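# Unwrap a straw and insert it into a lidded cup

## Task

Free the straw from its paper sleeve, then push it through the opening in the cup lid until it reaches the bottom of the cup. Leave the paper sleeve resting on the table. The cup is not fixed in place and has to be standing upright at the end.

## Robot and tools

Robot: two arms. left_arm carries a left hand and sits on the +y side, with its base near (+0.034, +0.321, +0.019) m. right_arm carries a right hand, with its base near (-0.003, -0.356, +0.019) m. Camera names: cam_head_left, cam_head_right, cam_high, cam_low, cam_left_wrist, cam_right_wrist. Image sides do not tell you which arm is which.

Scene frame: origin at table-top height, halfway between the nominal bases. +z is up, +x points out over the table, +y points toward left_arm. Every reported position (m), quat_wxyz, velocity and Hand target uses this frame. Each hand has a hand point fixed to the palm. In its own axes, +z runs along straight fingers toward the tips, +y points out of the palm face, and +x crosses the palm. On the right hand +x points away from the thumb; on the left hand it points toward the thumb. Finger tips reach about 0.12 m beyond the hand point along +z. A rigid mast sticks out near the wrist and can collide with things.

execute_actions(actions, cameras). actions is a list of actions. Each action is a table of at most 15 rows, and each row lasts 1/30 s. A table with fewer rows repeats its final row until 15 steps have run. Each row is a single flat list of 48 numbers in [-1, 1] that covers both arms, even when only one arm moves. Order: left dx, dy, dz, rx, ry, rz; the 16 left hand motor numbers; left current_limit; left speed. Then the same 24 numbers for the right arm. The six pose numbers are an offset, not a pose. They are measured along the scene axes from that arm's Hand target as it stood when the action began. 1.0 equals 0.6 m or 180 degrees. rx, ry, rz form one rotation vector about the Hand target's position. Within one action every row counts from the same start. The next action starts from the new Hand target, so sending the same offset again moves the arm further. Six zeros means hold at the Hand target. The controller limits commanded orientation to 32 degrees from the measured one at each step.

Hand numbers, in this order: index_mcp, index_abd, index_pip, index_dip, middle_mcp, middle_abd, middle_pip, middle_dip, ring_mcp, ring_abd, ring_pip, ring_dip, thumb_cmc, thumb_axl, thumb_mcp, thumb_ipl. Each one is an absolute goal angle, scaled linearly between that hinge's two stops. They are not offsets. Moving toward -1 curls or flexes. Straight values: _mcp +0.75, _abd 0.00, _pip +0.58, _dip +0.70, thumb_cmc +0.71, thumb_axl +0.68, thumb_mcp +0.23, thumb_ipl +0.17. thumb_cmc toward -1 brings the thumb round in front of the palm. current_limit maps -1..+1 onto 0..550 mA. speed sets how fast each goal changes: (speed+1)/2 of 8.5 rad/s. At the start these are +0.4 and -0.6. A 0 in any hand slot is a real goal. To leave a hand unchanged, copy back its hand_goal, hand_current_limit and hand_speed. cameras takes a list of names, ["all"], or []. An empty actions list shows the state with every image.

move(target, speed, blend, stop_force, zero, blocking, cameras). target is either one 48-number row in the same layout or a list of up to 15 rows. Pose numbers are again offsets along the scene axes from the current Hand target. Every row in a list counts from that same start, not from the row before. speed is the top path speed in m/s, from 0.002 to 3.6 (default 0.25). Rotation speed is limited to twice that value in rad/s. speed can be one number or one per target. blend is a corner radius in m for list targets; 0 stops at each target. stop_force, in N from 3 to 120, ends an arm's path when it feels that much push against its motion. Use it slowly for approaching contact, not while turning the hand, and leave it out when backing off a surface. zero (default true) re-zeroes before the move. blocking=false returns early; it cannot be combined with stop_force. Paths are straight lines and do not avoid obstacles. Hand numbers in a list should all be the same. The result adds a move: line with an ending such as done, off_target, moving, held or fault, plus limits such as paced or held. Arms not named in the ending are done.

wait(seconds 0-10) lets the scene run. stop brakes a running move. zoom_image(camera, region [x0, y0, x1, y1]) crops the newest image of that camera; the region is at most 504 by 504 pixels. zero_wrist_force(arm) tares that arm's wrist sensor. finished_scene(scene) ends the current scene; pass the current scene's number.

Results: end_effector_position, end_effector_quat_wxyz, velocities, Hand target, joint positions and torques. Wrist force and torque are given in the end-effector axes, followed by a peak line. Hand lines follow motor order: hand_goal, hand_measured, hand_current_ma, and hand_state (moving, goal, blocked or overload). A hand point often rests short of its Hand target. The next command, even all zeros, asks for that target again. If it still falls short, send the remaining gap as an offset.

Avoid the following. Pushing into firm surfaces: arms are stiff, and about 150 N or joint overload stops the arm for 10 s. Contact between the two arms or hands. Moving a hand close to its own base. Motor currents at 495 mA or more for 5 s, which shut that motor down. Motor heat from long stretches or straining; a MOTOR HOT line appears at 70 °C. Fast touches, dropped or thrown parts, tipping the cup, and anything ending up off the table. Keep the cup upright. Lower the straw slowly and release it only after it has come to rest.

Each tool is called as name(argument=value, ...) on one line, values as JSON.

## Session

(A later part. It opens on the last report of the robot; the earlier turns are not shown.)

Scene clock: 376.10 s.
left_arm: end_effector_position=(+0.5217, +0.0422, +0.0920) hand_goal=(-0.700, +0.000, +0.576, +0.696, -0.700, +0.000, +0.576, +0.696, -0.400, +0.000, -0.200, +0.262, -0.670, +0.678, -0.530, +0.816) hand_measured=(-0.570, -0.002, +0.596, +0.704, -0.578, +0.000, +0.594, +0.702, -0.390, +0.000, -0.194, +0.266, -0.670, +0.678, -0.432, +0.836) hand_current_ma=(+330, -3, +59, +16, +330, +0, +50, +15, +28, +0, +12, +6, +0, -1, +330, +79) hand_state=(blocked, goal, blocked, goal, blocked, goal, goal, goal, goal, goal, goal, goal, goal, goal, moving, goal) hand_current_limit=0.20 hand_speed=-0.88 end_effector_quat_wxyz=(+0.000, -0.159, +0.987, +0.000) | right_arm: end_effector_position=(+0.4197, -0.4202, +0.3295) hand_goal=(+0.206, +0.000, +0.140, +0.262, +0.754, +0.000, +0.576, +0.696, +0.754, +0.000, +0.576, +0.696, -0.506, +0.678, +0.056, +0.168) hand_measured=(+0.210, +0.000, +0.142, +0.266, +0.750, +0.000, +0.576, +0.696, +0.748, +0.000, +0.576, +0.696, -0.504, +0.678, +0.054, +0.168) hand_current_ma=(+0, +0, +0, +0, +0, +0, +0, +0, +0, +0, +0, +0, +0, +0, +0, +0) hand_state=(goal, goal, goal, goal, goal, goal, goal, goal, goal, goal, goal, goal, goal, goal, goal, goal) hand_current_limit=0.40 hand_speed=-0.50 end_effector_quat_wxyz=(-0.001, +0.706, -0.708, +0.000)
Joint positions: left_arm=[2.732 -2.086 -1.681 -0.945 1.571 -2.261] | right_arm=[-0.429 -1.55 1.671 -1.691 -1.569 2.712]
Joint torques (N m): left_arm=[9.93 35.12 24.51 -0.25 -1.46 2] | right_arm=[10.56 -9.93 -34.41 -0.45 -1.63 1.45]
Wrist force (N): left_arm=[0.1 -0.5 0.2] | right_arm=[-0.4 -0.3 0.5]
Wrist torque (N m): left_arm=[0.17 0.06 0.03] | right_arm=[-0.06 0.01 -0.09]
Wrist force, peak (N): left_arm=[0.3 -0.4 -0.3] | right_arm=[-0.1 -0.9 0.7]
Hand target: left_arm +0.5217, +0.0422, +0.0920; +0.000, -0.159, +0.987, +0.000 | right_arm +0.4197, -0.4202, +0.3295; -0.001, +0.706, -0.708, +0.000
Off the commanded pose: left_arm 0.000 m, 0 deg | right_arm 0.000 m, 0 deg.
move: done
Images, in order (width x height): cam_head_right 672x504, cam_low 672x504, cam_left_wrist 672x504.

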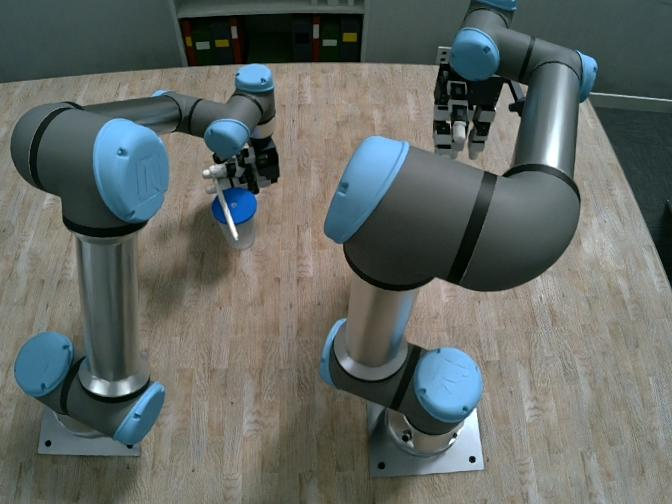

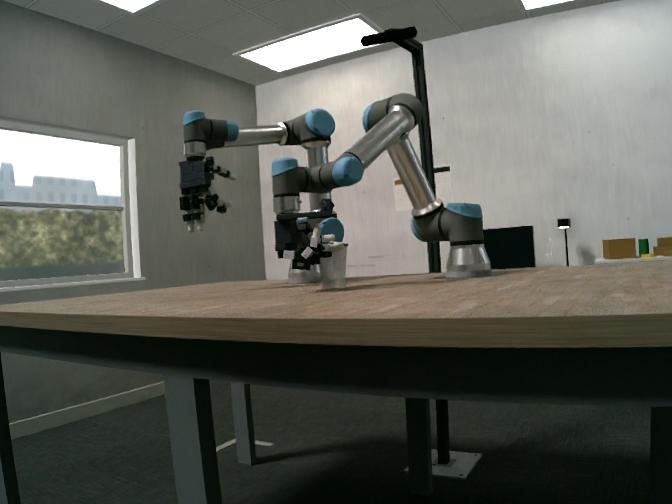

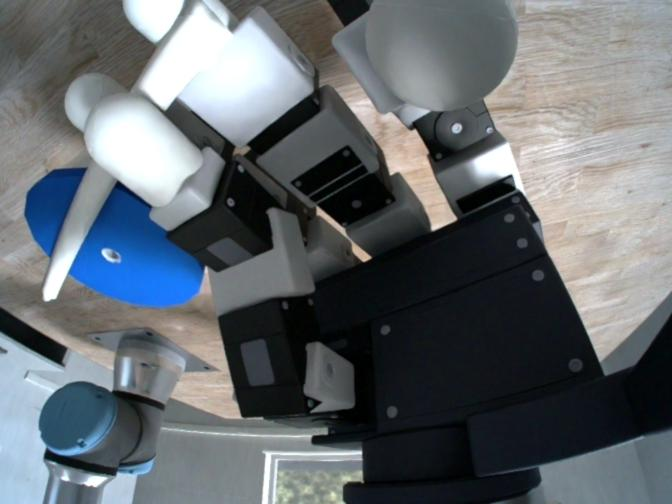

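move(target=[[0,0,0.12,0,0,0, -0.70,0,0.5766,0.6957,-0.70,0,0.5766,0.6957,-0.4,0,-0.2,0.261,-0.67,0.678,-0.53,0.816,0.2,-0.88, 0,0,0,0,0,0, 0.205,0,0.139,0.261,0.754,0,0.576,0.696,0.754,0,0.576,0.696,-0.507,0.678,0.056,0.168,0.4,-0.5],[0,0.0963,0.347,0,0,0.4, -0.70,0,0.5766,0.6957,-0.70,0,0.5766,0.6957,-0.4,0,-0.2,0.261,-0.67,0.678,-0.53,0.816,0.2,-0.88, 0,0,0,0,0,0, 0.205,0,0.139,0.261,0.754,0,0.576,0.696,0.754,0,0.576,0.696,-0.507,0.678,0.056,0.168,0.4,-0.5]], speed=[0.1,0.3], blend=[0.03,0], cameras=["all"])

zoom_image(camera="cam_head_right", region=[160, 60, 320, 220])

zoom_image(camera="cam_high", region=[280, 180, 440, 340])

zoom_image(camera="cam_low", region=[240, 120, 400, 280])

Scene clock: 388.50 s.
left_arm: end_effector_position=(+0.5217, +0.0999, +0.3002) hand_goal=(-0.700, +0.000, +0.576, +0.696, -0.700, +0.000, +0.576, +0.696, -0.400, +0.000, -0.200, +0.262, -0.670, +0.678, -0.530, +0.816) hand_measured=(-0.570, -0.002, +0.598, +0.704, -0.578, +0.000, +0.594, +0.702, -0.390, +0.000, -0.194, +0.266, -0.670, +0.678, -0.432, +0.836) hand_current_ma=(+330, -3, +59, +16, +330, +0, +49, +15, +28, +0, +12, +6, +0, -1, +330, +78) hand_state=(blocked, goal, blocked, goal, blocked, goal, goal, goal, goal, goal, goal, goal, goal, goal, blocked, goal) hand_current_limit=0.20 hand_speed=-0.88 end_effector_quat_wxyz=(+0.000, +0.709, -0.706, +0.000) end_effector_velocity=(+0.000, +0.000, +0.000) end_effector_angular_velocity=(+0.000, +0.000, +0.007) | right_arm: end_effector_position=(+0.4197, -0.4202, +0.3295) hand_goal=(+0.206, +0.000, +0.140, +0.262, +0.754, +0.000, +0.576, +0.696, +0.754, +0.000, +0.576, +0.696, -0.506, +0.678, +0.056, +0.168) hand_measured=(+0.210, +0.000, +0.142, +0.266, +0.750, +0.000, +0.576, +0.696, +0.748, +0.000, +0.576, +0.696, -0.504, +0.678, +0.054, +0.168) hand_current_ma=(+0, +0, +0, +0, +0, +0, +0, +0, +0, +0, +0, +0, +0, +0, +0, +0) hand_state=(goal, goal, goal, goal, goal, goal, goal, goal, goal, goal, goal, goal, goal, goal, goal, goal) hand_current_limit=0.40 hand_speed=-0.50 end_effector_quat_wxyz=(-0.001, +0.706, -0.708, +0.000)
Joint positions: left_arm=[2.993 -1.818 -1.486 -1.407 1.571 -3.256] | right_arm=[-0.429 -1.55 1.671 -1.691 -1.569 2.712]
Joint velocities: left_arm=[0.001 0 0.001 -0.001 0 -0.006] | right_arm=[within noise]
Joint torques (N m): left_arm=[11.33 43.37 28.12 -0.25 1.35 -1.61] | right_arm=[9.86 -9.79 -34.72 -0.5 -1.6 1.51]
Wrist force (N): left_arm=[0.0 -0.3 -0.1] | right_arm=[-0.1 -0.4 0.6]
Wrist torque (N m): left_arm=[0.22 0.06 0.12] | right_arm=[-0.08 -0.02 -0.08]
Wrist force, peak (N): left_arm=[0.2 -0.2 1.1] | right_arm=[0.1 -0.6 1.0]
Hand target: left_arm +0.5217, +0.0999, +0.3002; +0.000, +0.709, -0.706, +0.000 | right_arm +0.4197, -0.4202, +0.3295; -0.001, +0.706, -0.708, +0.000
Off the commanded pose: left_arm 0.000 m, 0 deg | right_arm 0.000 m, 0 deg.
move: done

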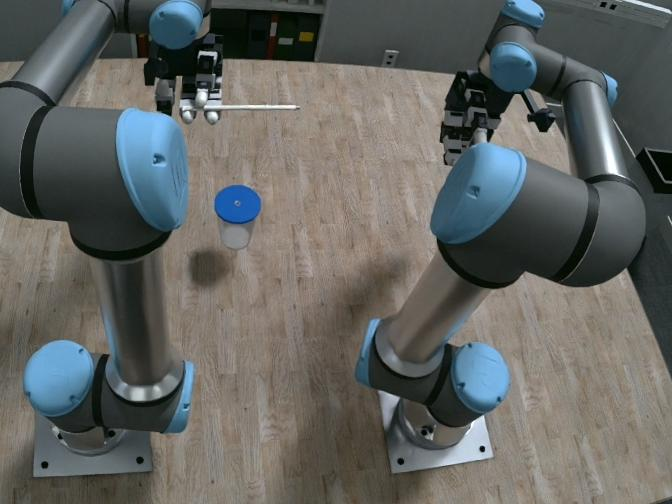

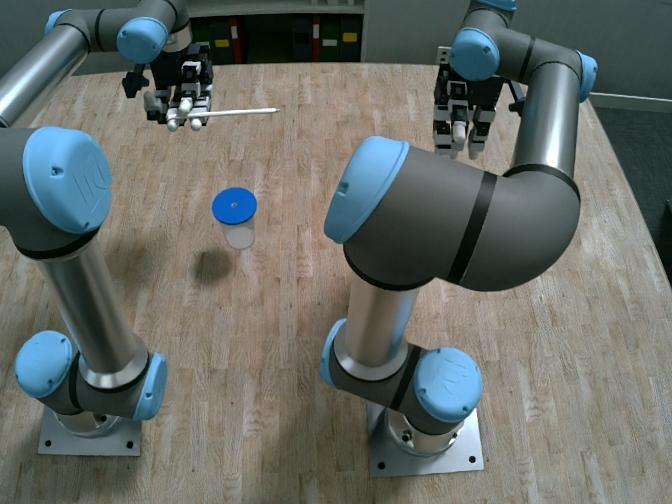

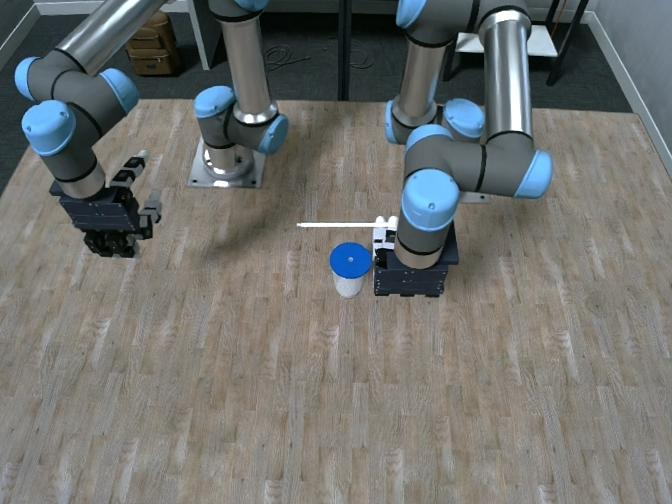

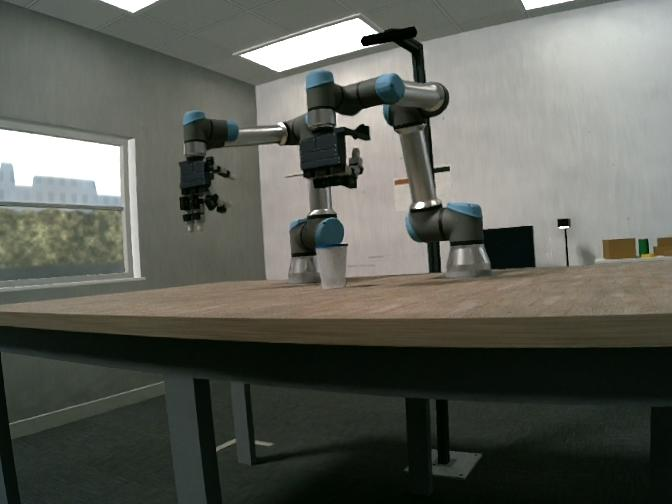

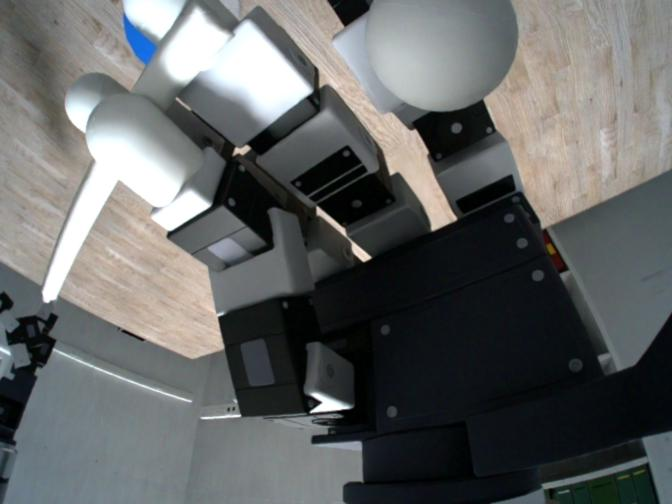

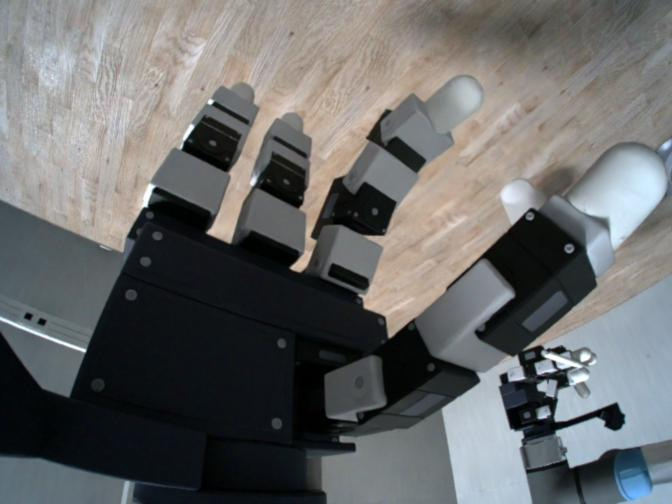

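Scaled by 3.150 from the camera's 672x504 image, which has a finer 960x720 frame.

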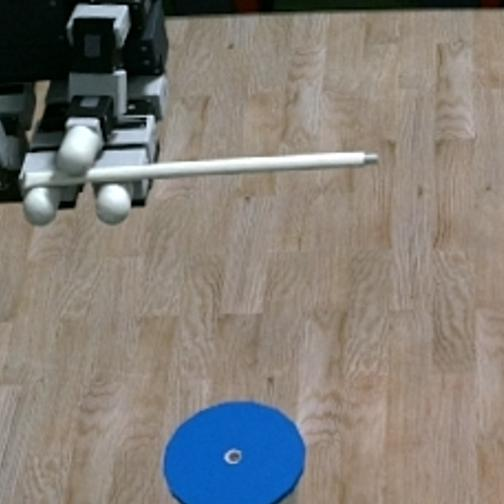

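Scaled by 3.150 from the camera's 672x504 image, which has a finer 960x720 frame.

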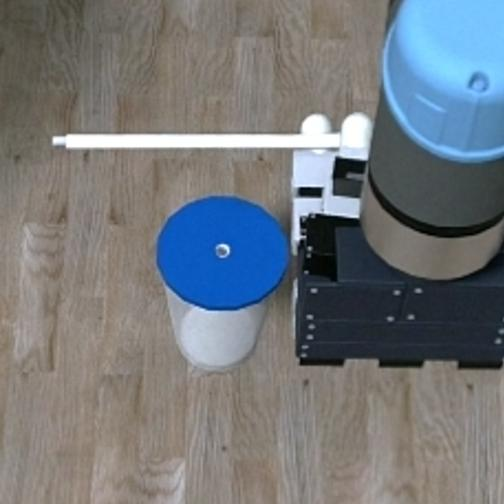

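Scaled by 3.150 from the camera's 672x504 image, which has a finer 960x720 frame.

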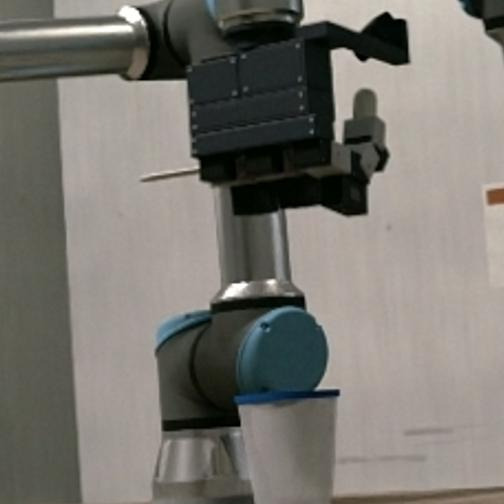

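move(target=[0,0,0,0,0,0, -0.70,0,0.5766,0.6957,-0.70,0,0.5766,0.6957,-0.4,0,-0.2,0.261,-0.67,0.678,-0.53,0.816,0.2,-0.88, 0.2705,0.5237,-0.049,0,0,0, -0.0685,0,0.5766,0.6957,0.754,0,0.576,0.696,0.754,0,0.576,0.696,-0.505,0.678,-0.112,0.492,0.3,-0.6], speed=0.25, cameras=["all"])

zoom_image(camera="cam_head_right", region=[160, 40, 320, 200])

zoom_image(camera="cam_head_left", region=[180, 40, 340, 200])

zoom_image(camera="cam_low", region=[200, 120, 360, 280])

zoom_image(camera="cam_right_wrist", region=[400, 0, 672, 272])

Scene clock: 402.37 s.
left_arm: end_effector_position=(+0.5217, +0.0999, +0.3002) hand_goal=(-0.700, +0.000, +0.576, +0.696, -0.700, +0.000, +0.576, +0.696, -0.400, +0.000, -0.200, +0.262, -0.670, +0.678, -0.530, +0.816) hand_measured=(-0.570, -0.002, +0.598, +0.704, -0.578, +0.000, +0.594, +0.702, -0.390, +0.000, -0.194, +0.266, -0.670, +0.678, -0.432, +0.836) hand_current_ma=(+330, -3, +59, +16, +330, +0, +49, +15, +28, +0, +12, +6, +0, -1, +330, +78) hand_state=(blocked, goal, blocked, goal, blocked, goal, goal, goal, goal, goal, goal, goal, goal, goal, blocked, goal) hand_current_limit=0.20 hand_speed=-0.88 end_effector_quat_wxyz=(+0.000, +0.709, -0.706, +0.000) | right_arm: end_effector_position=(+0.5819, -0.1061, +0.3001) hand_goal=(-0.068, +0.000, +0.576, +0.696, +0.754, +0.000, +0.576, +0.696, +0.754, +0.000, +0.576, +0.696, -0.504, +0.678, -0.112, +0.492) hand_measured=(-0.052, +0.000, +0.576, +0.694, +0.750, +0.000, +0.576, +0.696, +0.750, +0.000, +0.576, +0.696, -0.504, +0.678, -0.114, +0.488) hand_current_ma=(+4, +0, +0, +0, +0, +0, +0, +0, +0, +0, +0, +0, +0, +0, +0, -1) hand_state=(goal, goal, goal, goal, goal, goal, goal, goal, goal, goal, goal, goal, goal, goal, goal, goal) hand_current_limit=0.30 hand_speed=-0.60 end_effector_quat_wxyz=(-0.001, +0.706, -0.708, +0.000)
Joint positions: left_arm=[2.993 -1.818 -1.486 -1.407 1.571 -3.257] | right_arm=[0.14 -1.071 1.135 -1.635 -1.569 3.281]
Joint torques (N m): left_arm=[9.4 44.26 29.18 -0.48 1.17 -2.04] | right_arm=[10.93 -28.23 -31.32 -0.49 -1.56 1.66]
Wrist force (N): left_arm=[-0.1 0.1 0.2] | right_arm=[0.3 -0.8 0.2]
Wrist torque (N m): left_arm=[0.26 0.07 0.11] | right_arm=[-0.06 -0.02 -0.02]
Wrist force, peak (N): left_arm=[-0.3 -0.3 0.2] | right_arm=[-1.2 -1.1 0.5]
Hand target: left_arm +0.5217, +0.0999, +0.3002; +0.000, +0.709, -0.706, +0.000 | right_arm +0.5820, -0.1060, +0.3001; -0.001, +0.706, -0.708, +0.000
Off the commanded pose: left_arm 0.000 m, 0 deg | right_arm 0.000 m, 0 deg.
move: done

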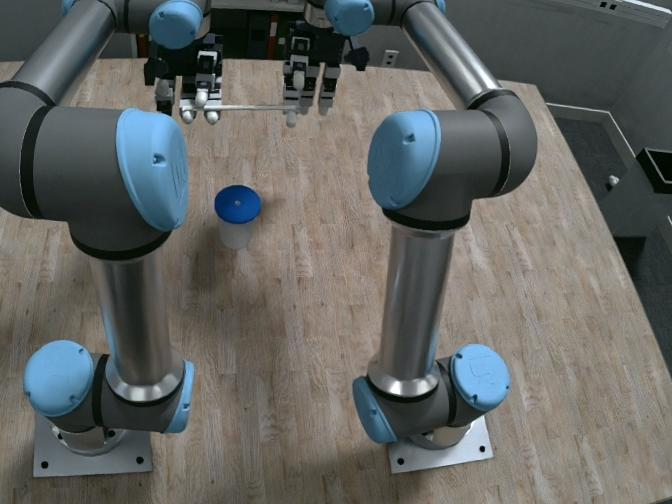

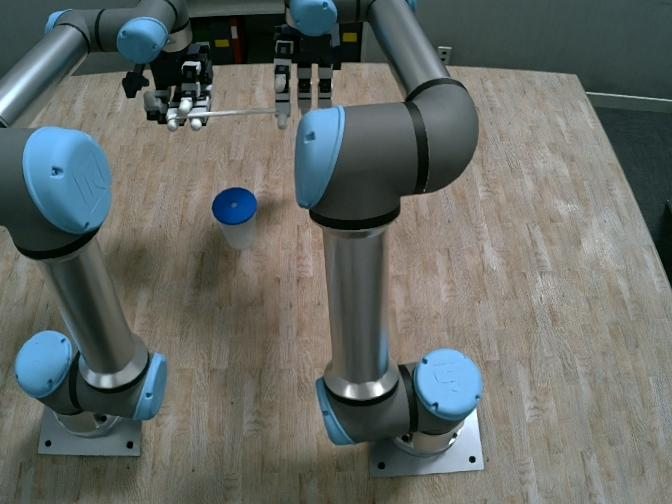

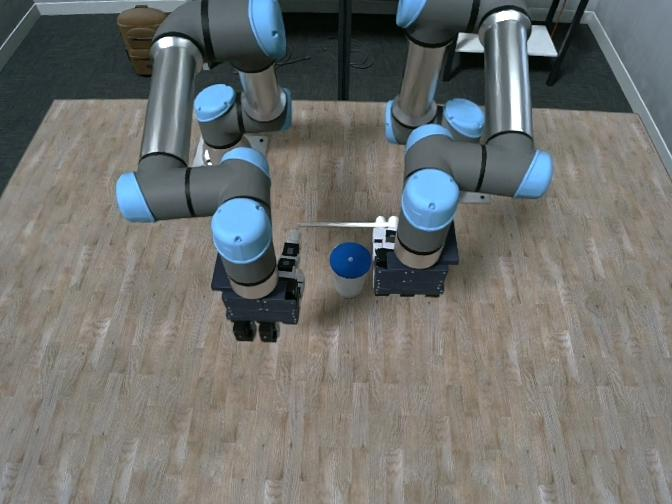

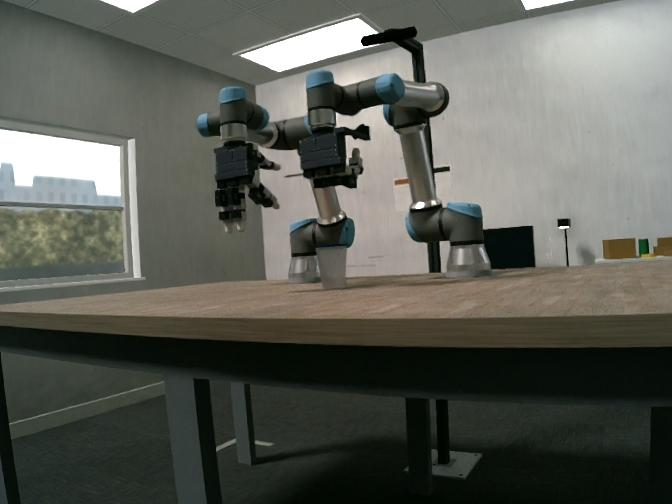

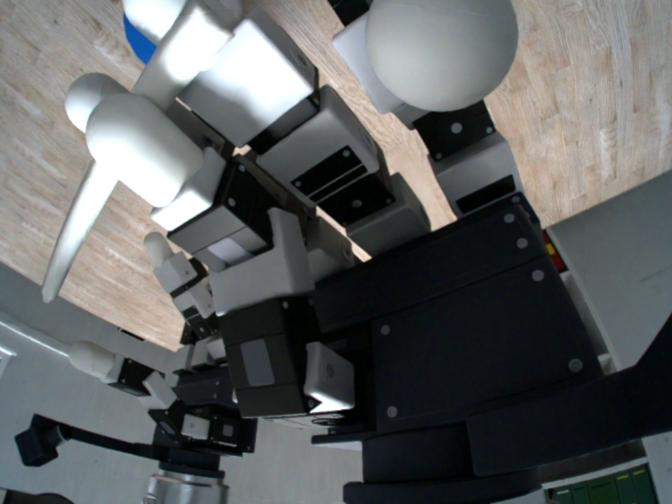

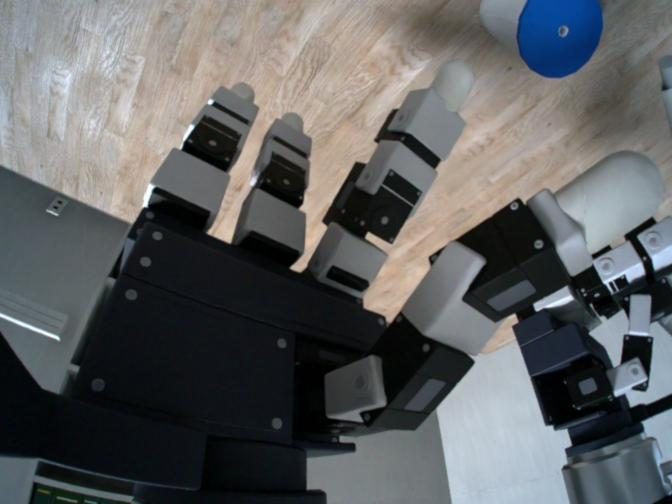

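Scaled by 3.150 from the camera's 672x504 image, which has a finer 960x720 frame.

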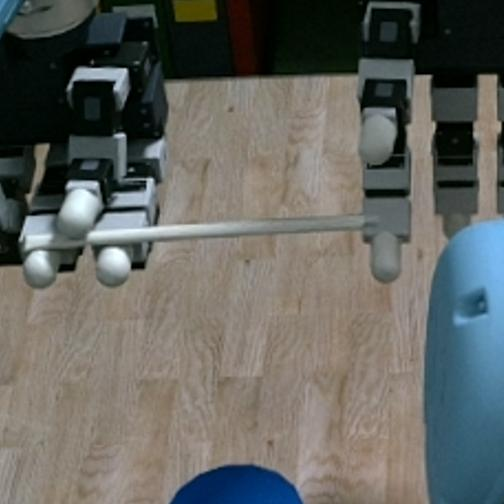

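Scaled by 3.150 from the camera's 672x504 image, which has a finer 960x720 frame.

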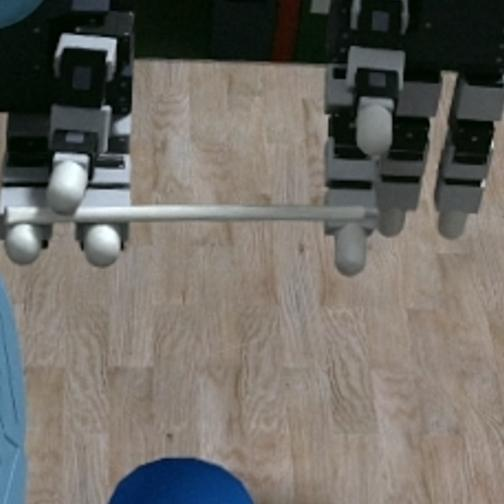

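Scaled by 3.150 from the camera's 672x504 image, which has a finer 960x720 frame.

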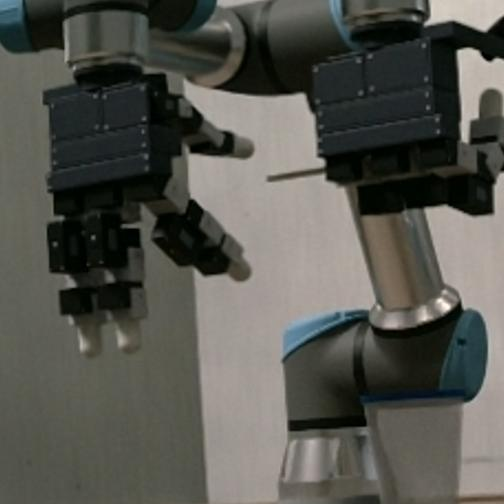

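Scaled by 1.853 from the camera's 672x504 image, which has a finer 960x720 frame.

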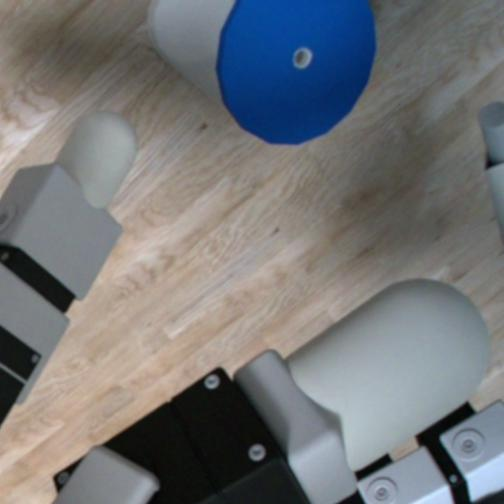

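move(target=[0,0,0,0,0,0, -0.70,0,0.5766,0.6957,-0.70,0,0.5766,0.6957,-0.4,0,-0.2,0.261,-0.67,0.678,-0.53,0.816,0.2,-0.88, -0.1,0,-0.0033,0,0,0, -0.0685,0,0.5766,0.6957,0.754,0,0.576,0.696,0.754,0,0.576,0.696,-0.505,0.678,-0.112,0.492,0.3,-0.6], speed=0.12, cameras=["all"])

zoom_image(camera="cam_head_right", region=[220, 60, 320, 160])

zoom_image(camera="cam_head_left", region=[240, 60, 340, 160])

zoom_image(camera="cam_high", region=[250, 180, 350, 280])

zoom_image(camera="cam_low", region=[240, 120, 340, 220])

zoom_image(camera="cam_right_wrist", region=[400, 0, 672, 272])

Scene clock: 418.67 s.
left_arm: end_effector_position=(+0.5217, +0.0999, +0.3002) hand_goal=(-0.700, +0.000, +0.576, +0.696, -0.700, +0.000, +0.576, +0.696, -0.400, +0.000, -0.200, +0.262, -0.670, +0.678, -0.530, +0.816) hand_measured=(-0.570, -0.002, +0.598, +0.704, -0.578, +0.000, +0.594, +0.702, -0.390, +0.000, -0.194, +0.266, -0.670, +0.678, -0.432, +0.836) hand_current_ma=(+330, -3, +59, +16, +330, +0, +49, +15, +28, +0, +12, +6, +0, -1, +330, +78) hand_state=(blocked, goal, blocked, goal, blocked, goal, goal, goal, goal, goal, goal, goal, goal, goal, blocked, goal) hand_current_limit=0.20 hand_speed=-0.88 end_effector_quat_wxyz=(+0.000, +0.709, -0.706, +0.000) | right_arm: end_effector_position=(+0.5221, -0.1060, +0.2982) hand_goal=(-0.068, +0.000, +0.576, +0.696, +0.754, +0.000, +0.576, +0.696, +0.754, +0.000, +0.576, +0.696, -0.504, +0.678, -0.112, +0.492) hand_measured=(-0.052, +0.000, +0.576, +0.694, +0.750, +0.000, +0.576, +0.696, +0.750, +0.000, +0.576, +0.696, -0.504, +0.678, -0.114, +0.488) hand_current_ma=(+4, +0, +0, +0, +0, +0, +0, +0, +0, +0, +0, +0, +0, +0, +0, -1) hand_state=(goal, goal, goal, goal, goal, goal, goal, goal, goal, goal, goal, goal, goal, goal, goal, goal) hand_current_limit=0.30 hand_speed=-0.60 end_effector_quat_wxyz=(-0.001, +0.706, -0.708, +0.000)
Joint positions: left_arm=[2.993 -1.818 -1.486 -1.407 1.571 -3.257] | right_arm=[0.153 -1.213 1.346 -1.704 -1.569 3.294]
Joint torques (N m): left_arm=[10.05 43.41 30.53 -0.31 1.1 -1.86] | right_arm=[11.09 -49.16 -11.02 -3.96 2.21 1.59]
Wrist force (N): left_arm=[-0.2 -0.1 0.2] | right_arm=[-0.2 -0.2 0.2]
Wrist torque (N m): left_arm=[0.22 0.09 0.10] | right_arm=[0.03 0.06 -0.06]
Wrist force, peak (N): left_arm=[-0.2 -0.4 -0.1] | right_arm=[0.1 -1.6 0.0]
Hand target: left_arm +0.5217, +0.0999, +0.3002; +0.000, +0.709, -0.706, +0.000 | right_arm +0.5220, -0.1060, +0.2982; -0.001, +0.706, -0.708, +0.000
Off the commanded pose: left_arm 0.000 m, 0 deg | right_arm 0.000 m, 0 deg.
move: done

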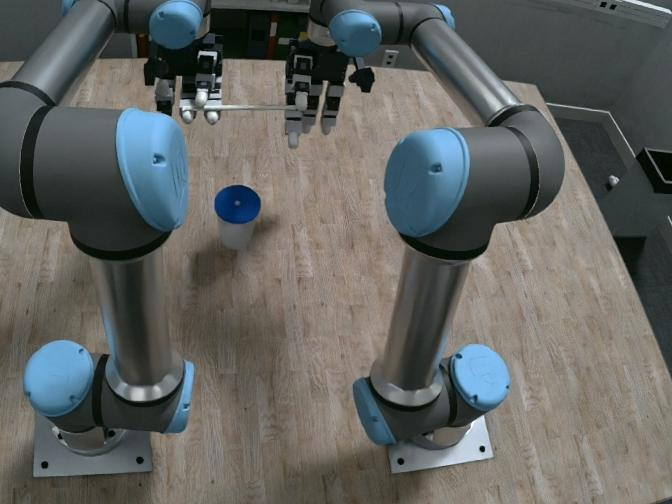

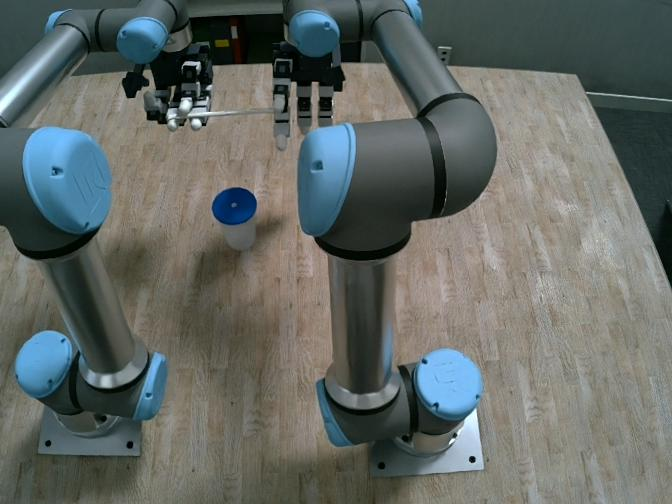

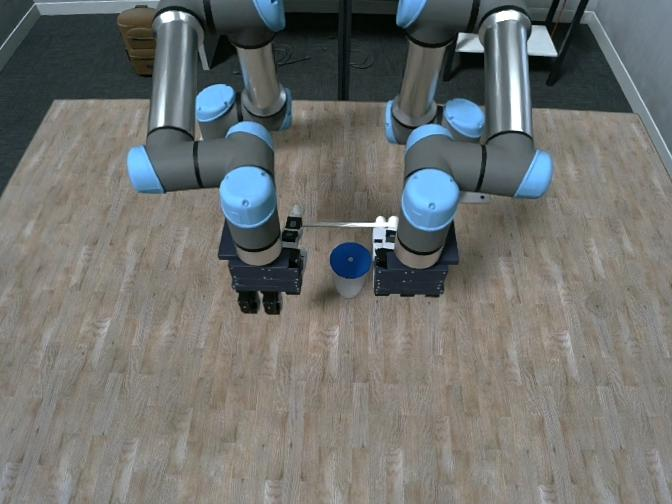

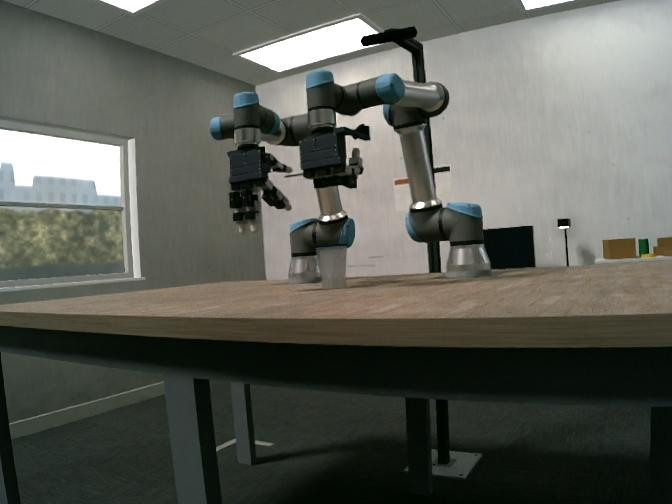

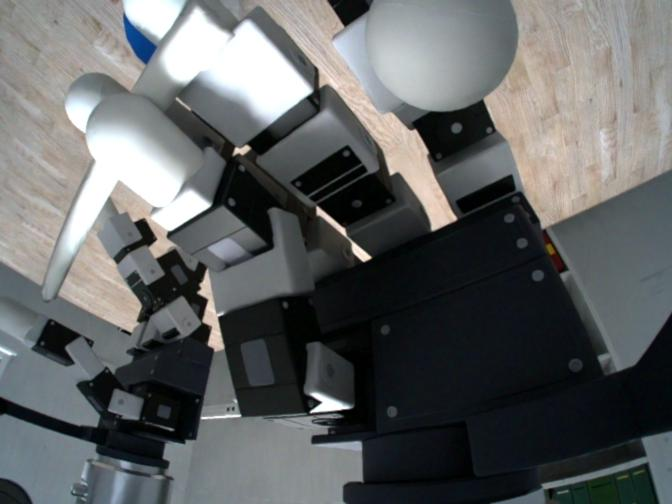

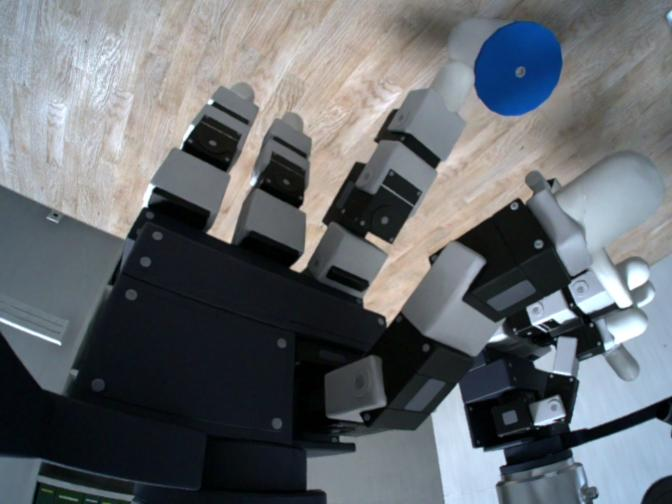

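Scaled by 5.040 from the camera's 672x504 image, which has a finer 960x720 frame.

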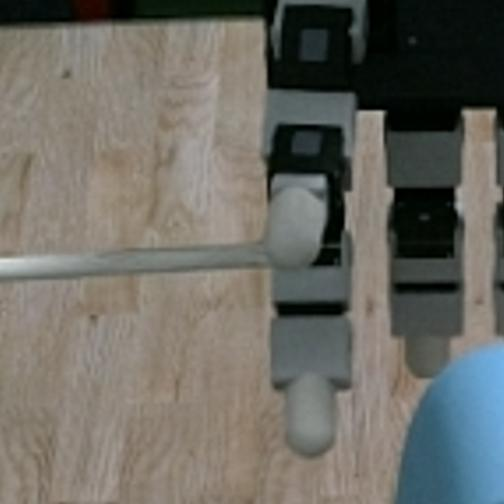

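Scaled by 5.040 from the camera's 672x504 image, which has a finer 960x720 frame.

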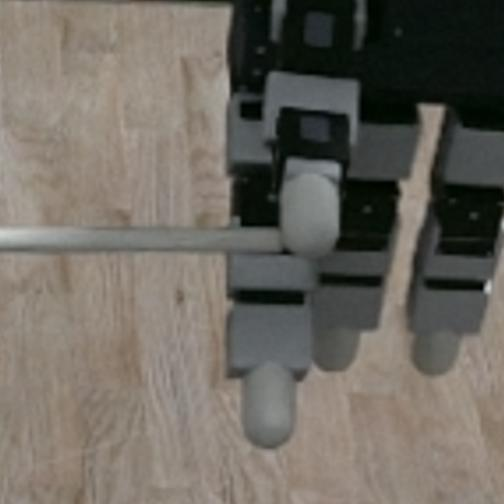

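Scaled by 5.040 from the camera's 672x504 image, which has a finer 960x720 frame.

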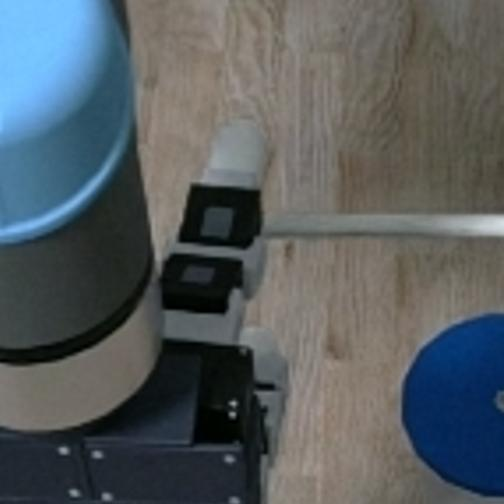

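Scaled by 5.040 from the camera's 672x504 image, which has a finer 960x720 frame.

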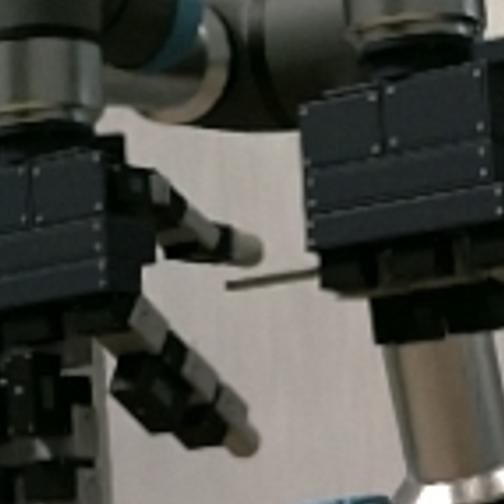

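Scaled by 1.853 from the camera's 672x504 image, which has a finer 960x720 frame.

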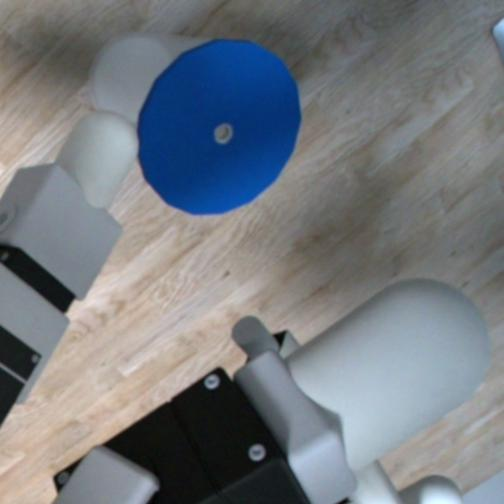

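move(target=[[0,0,0,0,0,0, -0.70,0,0.5766,0.6957,-0.70,0,0.5766,0.6957,-0.4,0,-0.2,0.261,-0.67,0.678,-0.53,0.816,0.2,-0.88, 0,0.0033,0,0,0,0, -0.48,0,0.5766,0.6957,0.754,0,0.576,0.696,0.754,0,0.576,0.696,-0.505,0.678,-0.337,0.708,0.2,-0.8],[0,0,0,0,0,0, -0.70,0,0.5766,0.6957,-0.70,0,0.5766,0.6957,-0.4,0,-0.2,0.261,-0.67,0.678,-0.53,0.816,0.2,-0.88, 0,0.0033,0,0,0,0, -0.70,0,0.5766,0.6957,0.754,0,0.576,0.696,0.754,0,0.576,0.696,-0.505,0.678,-0.53,0.816,0.2,-0.88]], speed=0.1, cameras=["all"])

zoom_image(camera="cam_head_right", region=[220, 60, 320, 160])

zoom_image(camera="cam_low", region=[240, 120, 340, 220])

zoom_image(camera="cam_right_wrist", region=[400, 0, 672, 272])

Scene clock: 443.77 s.
left_arm: end_effector_position=(+0.5217, +0.0999, +0.3002) hand_goal=(-0.700, +0.000, +0.576, +0.696, -0.700, +0.000, +0.576, +0.696, -0.400, +0.000, -0.200, +0.262, -0.670, +0.678, -0.530, +0.816) hand_measured=(-0.570, -0.002, +0.602, +0.704, -0.584, +0.000, +0.596, +0.704, -0.390, +0.000, -0.194, +0.266, -0.668, +0.678, -0.432, +0.838) hand_current_ma=(+330, -2, +74, +21, +330, +0, +53, +16, +28, +0, +12, +6, +2, -1, +330, +85) hand_state=(blocked, goal, blocked, goal, blocked, goal, goal, goal, goal, goal, goal, goal, goal, goal, blocked, blocked) hand_current_limit=0.20 hand_speed=-0.88 end_effector_quat_wxyz=(+0.000, +0.709, -0.706, +0.000) | right_arm: end_effector_position=(+0.5220, -0.1040, +0.2982) hand_goal=(-0.700, +0.000, +0.576, +0.696, +0.754, +0.000, +0.576, +0.696, +0.754, +0.000, +0.576, +0.696, -0.504, +0.678, -0.530, +0.816) hand_measured=(-0.572, +0.000, +0.610, +0.702, +0.750, +0.000, +0.576, +0.696, +0.750, +0.000, +0.576, +0.696, -0.502, +0.678, -0.458, +0.840) hand_current_ma=(+271, +0, +18, +1, +0, +0, +0, +0, +0, +0, +0, +0, +0, +0, +130, +15) hand_state=(blocked, goal, blocked, goal, goal, goal, goal, goal, goal, goal, goal, goal, goal, goal, blocked, blocked) hand_current_limit=0.20 hand_speed=-0.88 end_effector_quat_wxyz=(-0.001, +0.706, -0.708, +0.000)
Joint positions: left_arm=[2.993 -1.818 -1.486 -1.407 1.571 -3.257] | right_arm=[0.156 -1.212 1.344 -1.703 -1.569 3.297]
Joint torques (N m): left_arm=[8.8 43.43 28.72 -0.08 1.35 -1.88] | right_arm=[10.74 -23.43 -34.58 -0.26 1.78 1.52]
Wrist force (N): left_arm=[0.0 -0.2 0.0] | right_arm=[-0.3 -0.2 0.1]
Wrist torque (N m): left_arm=[0.23 0.07 0.07] | right_arm=[0.04 0.04 -0.03]
Wrist force, peak (N): left_arm=[-0.4 -0.4 0.2] | right_arm=[-0.8 -0.1 0.3]
Hand target: left_arm +0.5217, +0.0999, +0.3002; +0.000, +0.709, -0.706, +0.000 | right_arm +0.5220, -0.1040, +0.2982; -0.001, +0.706, -0.708, +0.000
Off the commanded pose: left_arm 0.000 m, 0 deg | right_arm 0.000 m, 0 deg.
move: done

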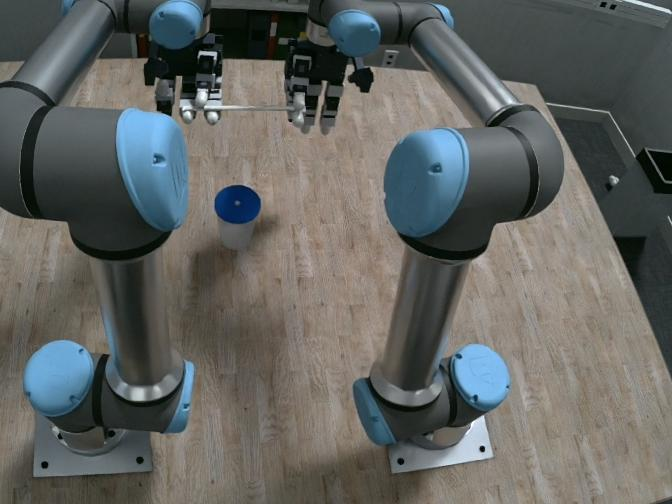

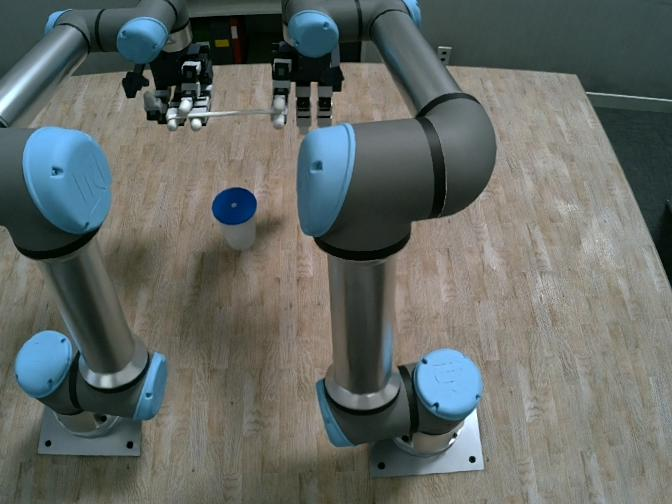

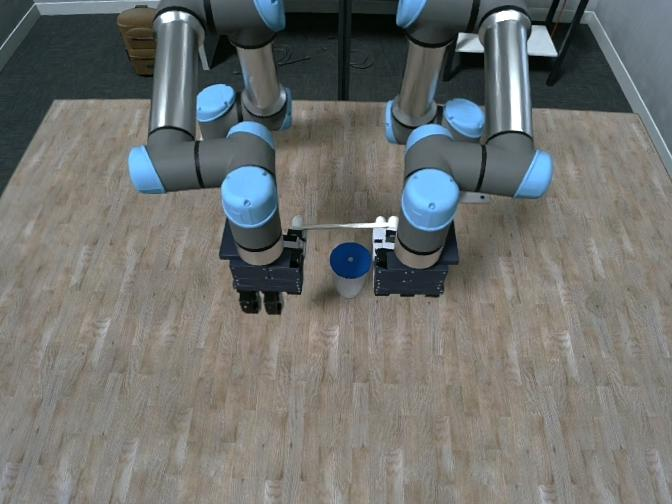

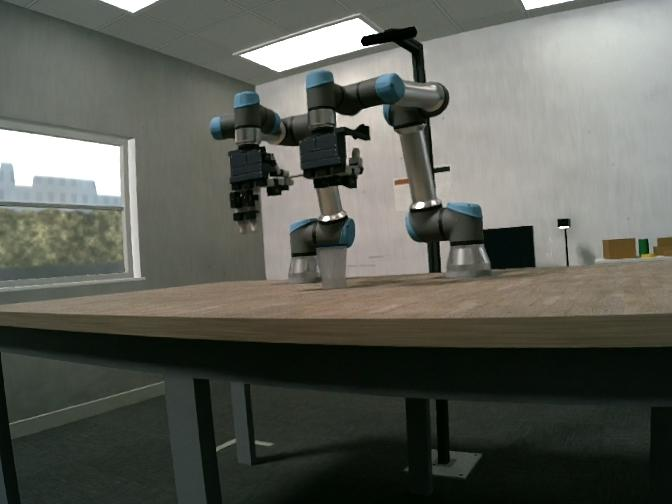

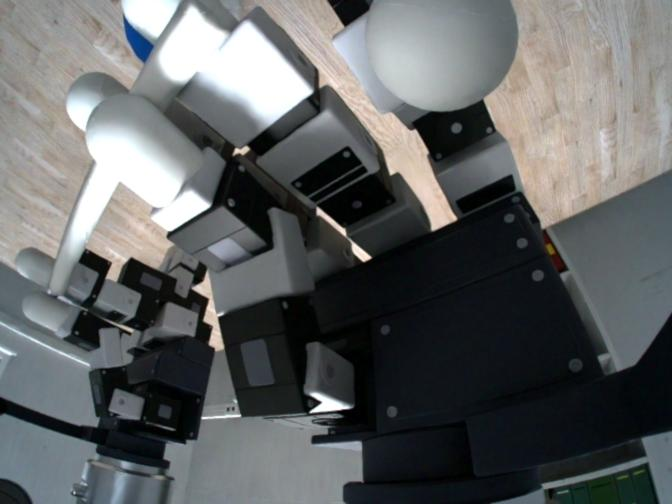

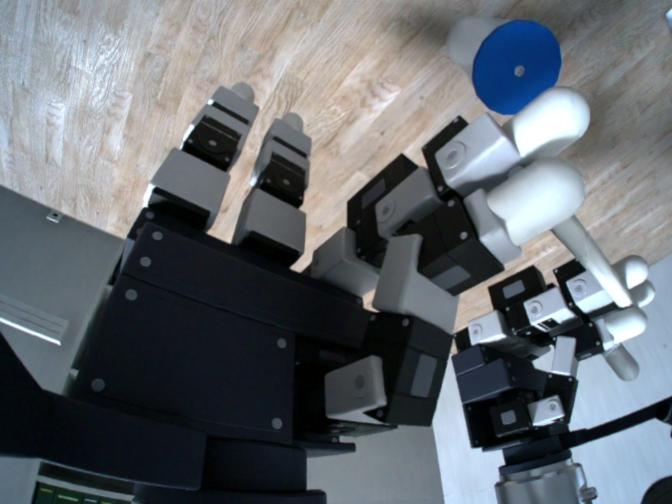

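Scaled by 5.040 from the camera's 672x504 image, which has a finer 960x720 frame.

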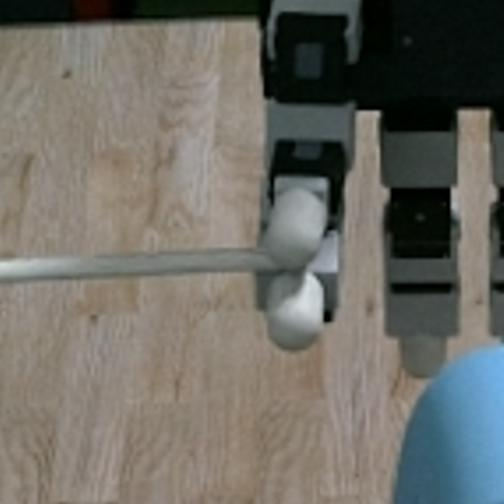

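Scaled by 5.040 from the camera's 672x504 image, which has a finer 960x720 frame.

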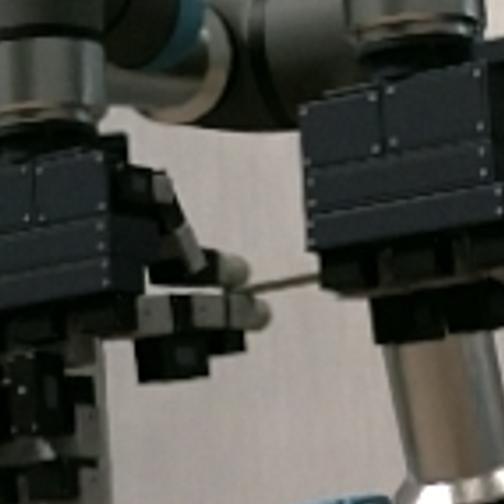

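Scaled by 1.853 from the camera's 672x504 image, which has a finer 960x720 frame.

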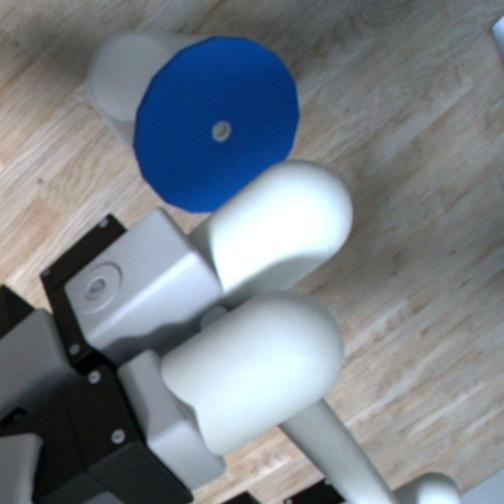

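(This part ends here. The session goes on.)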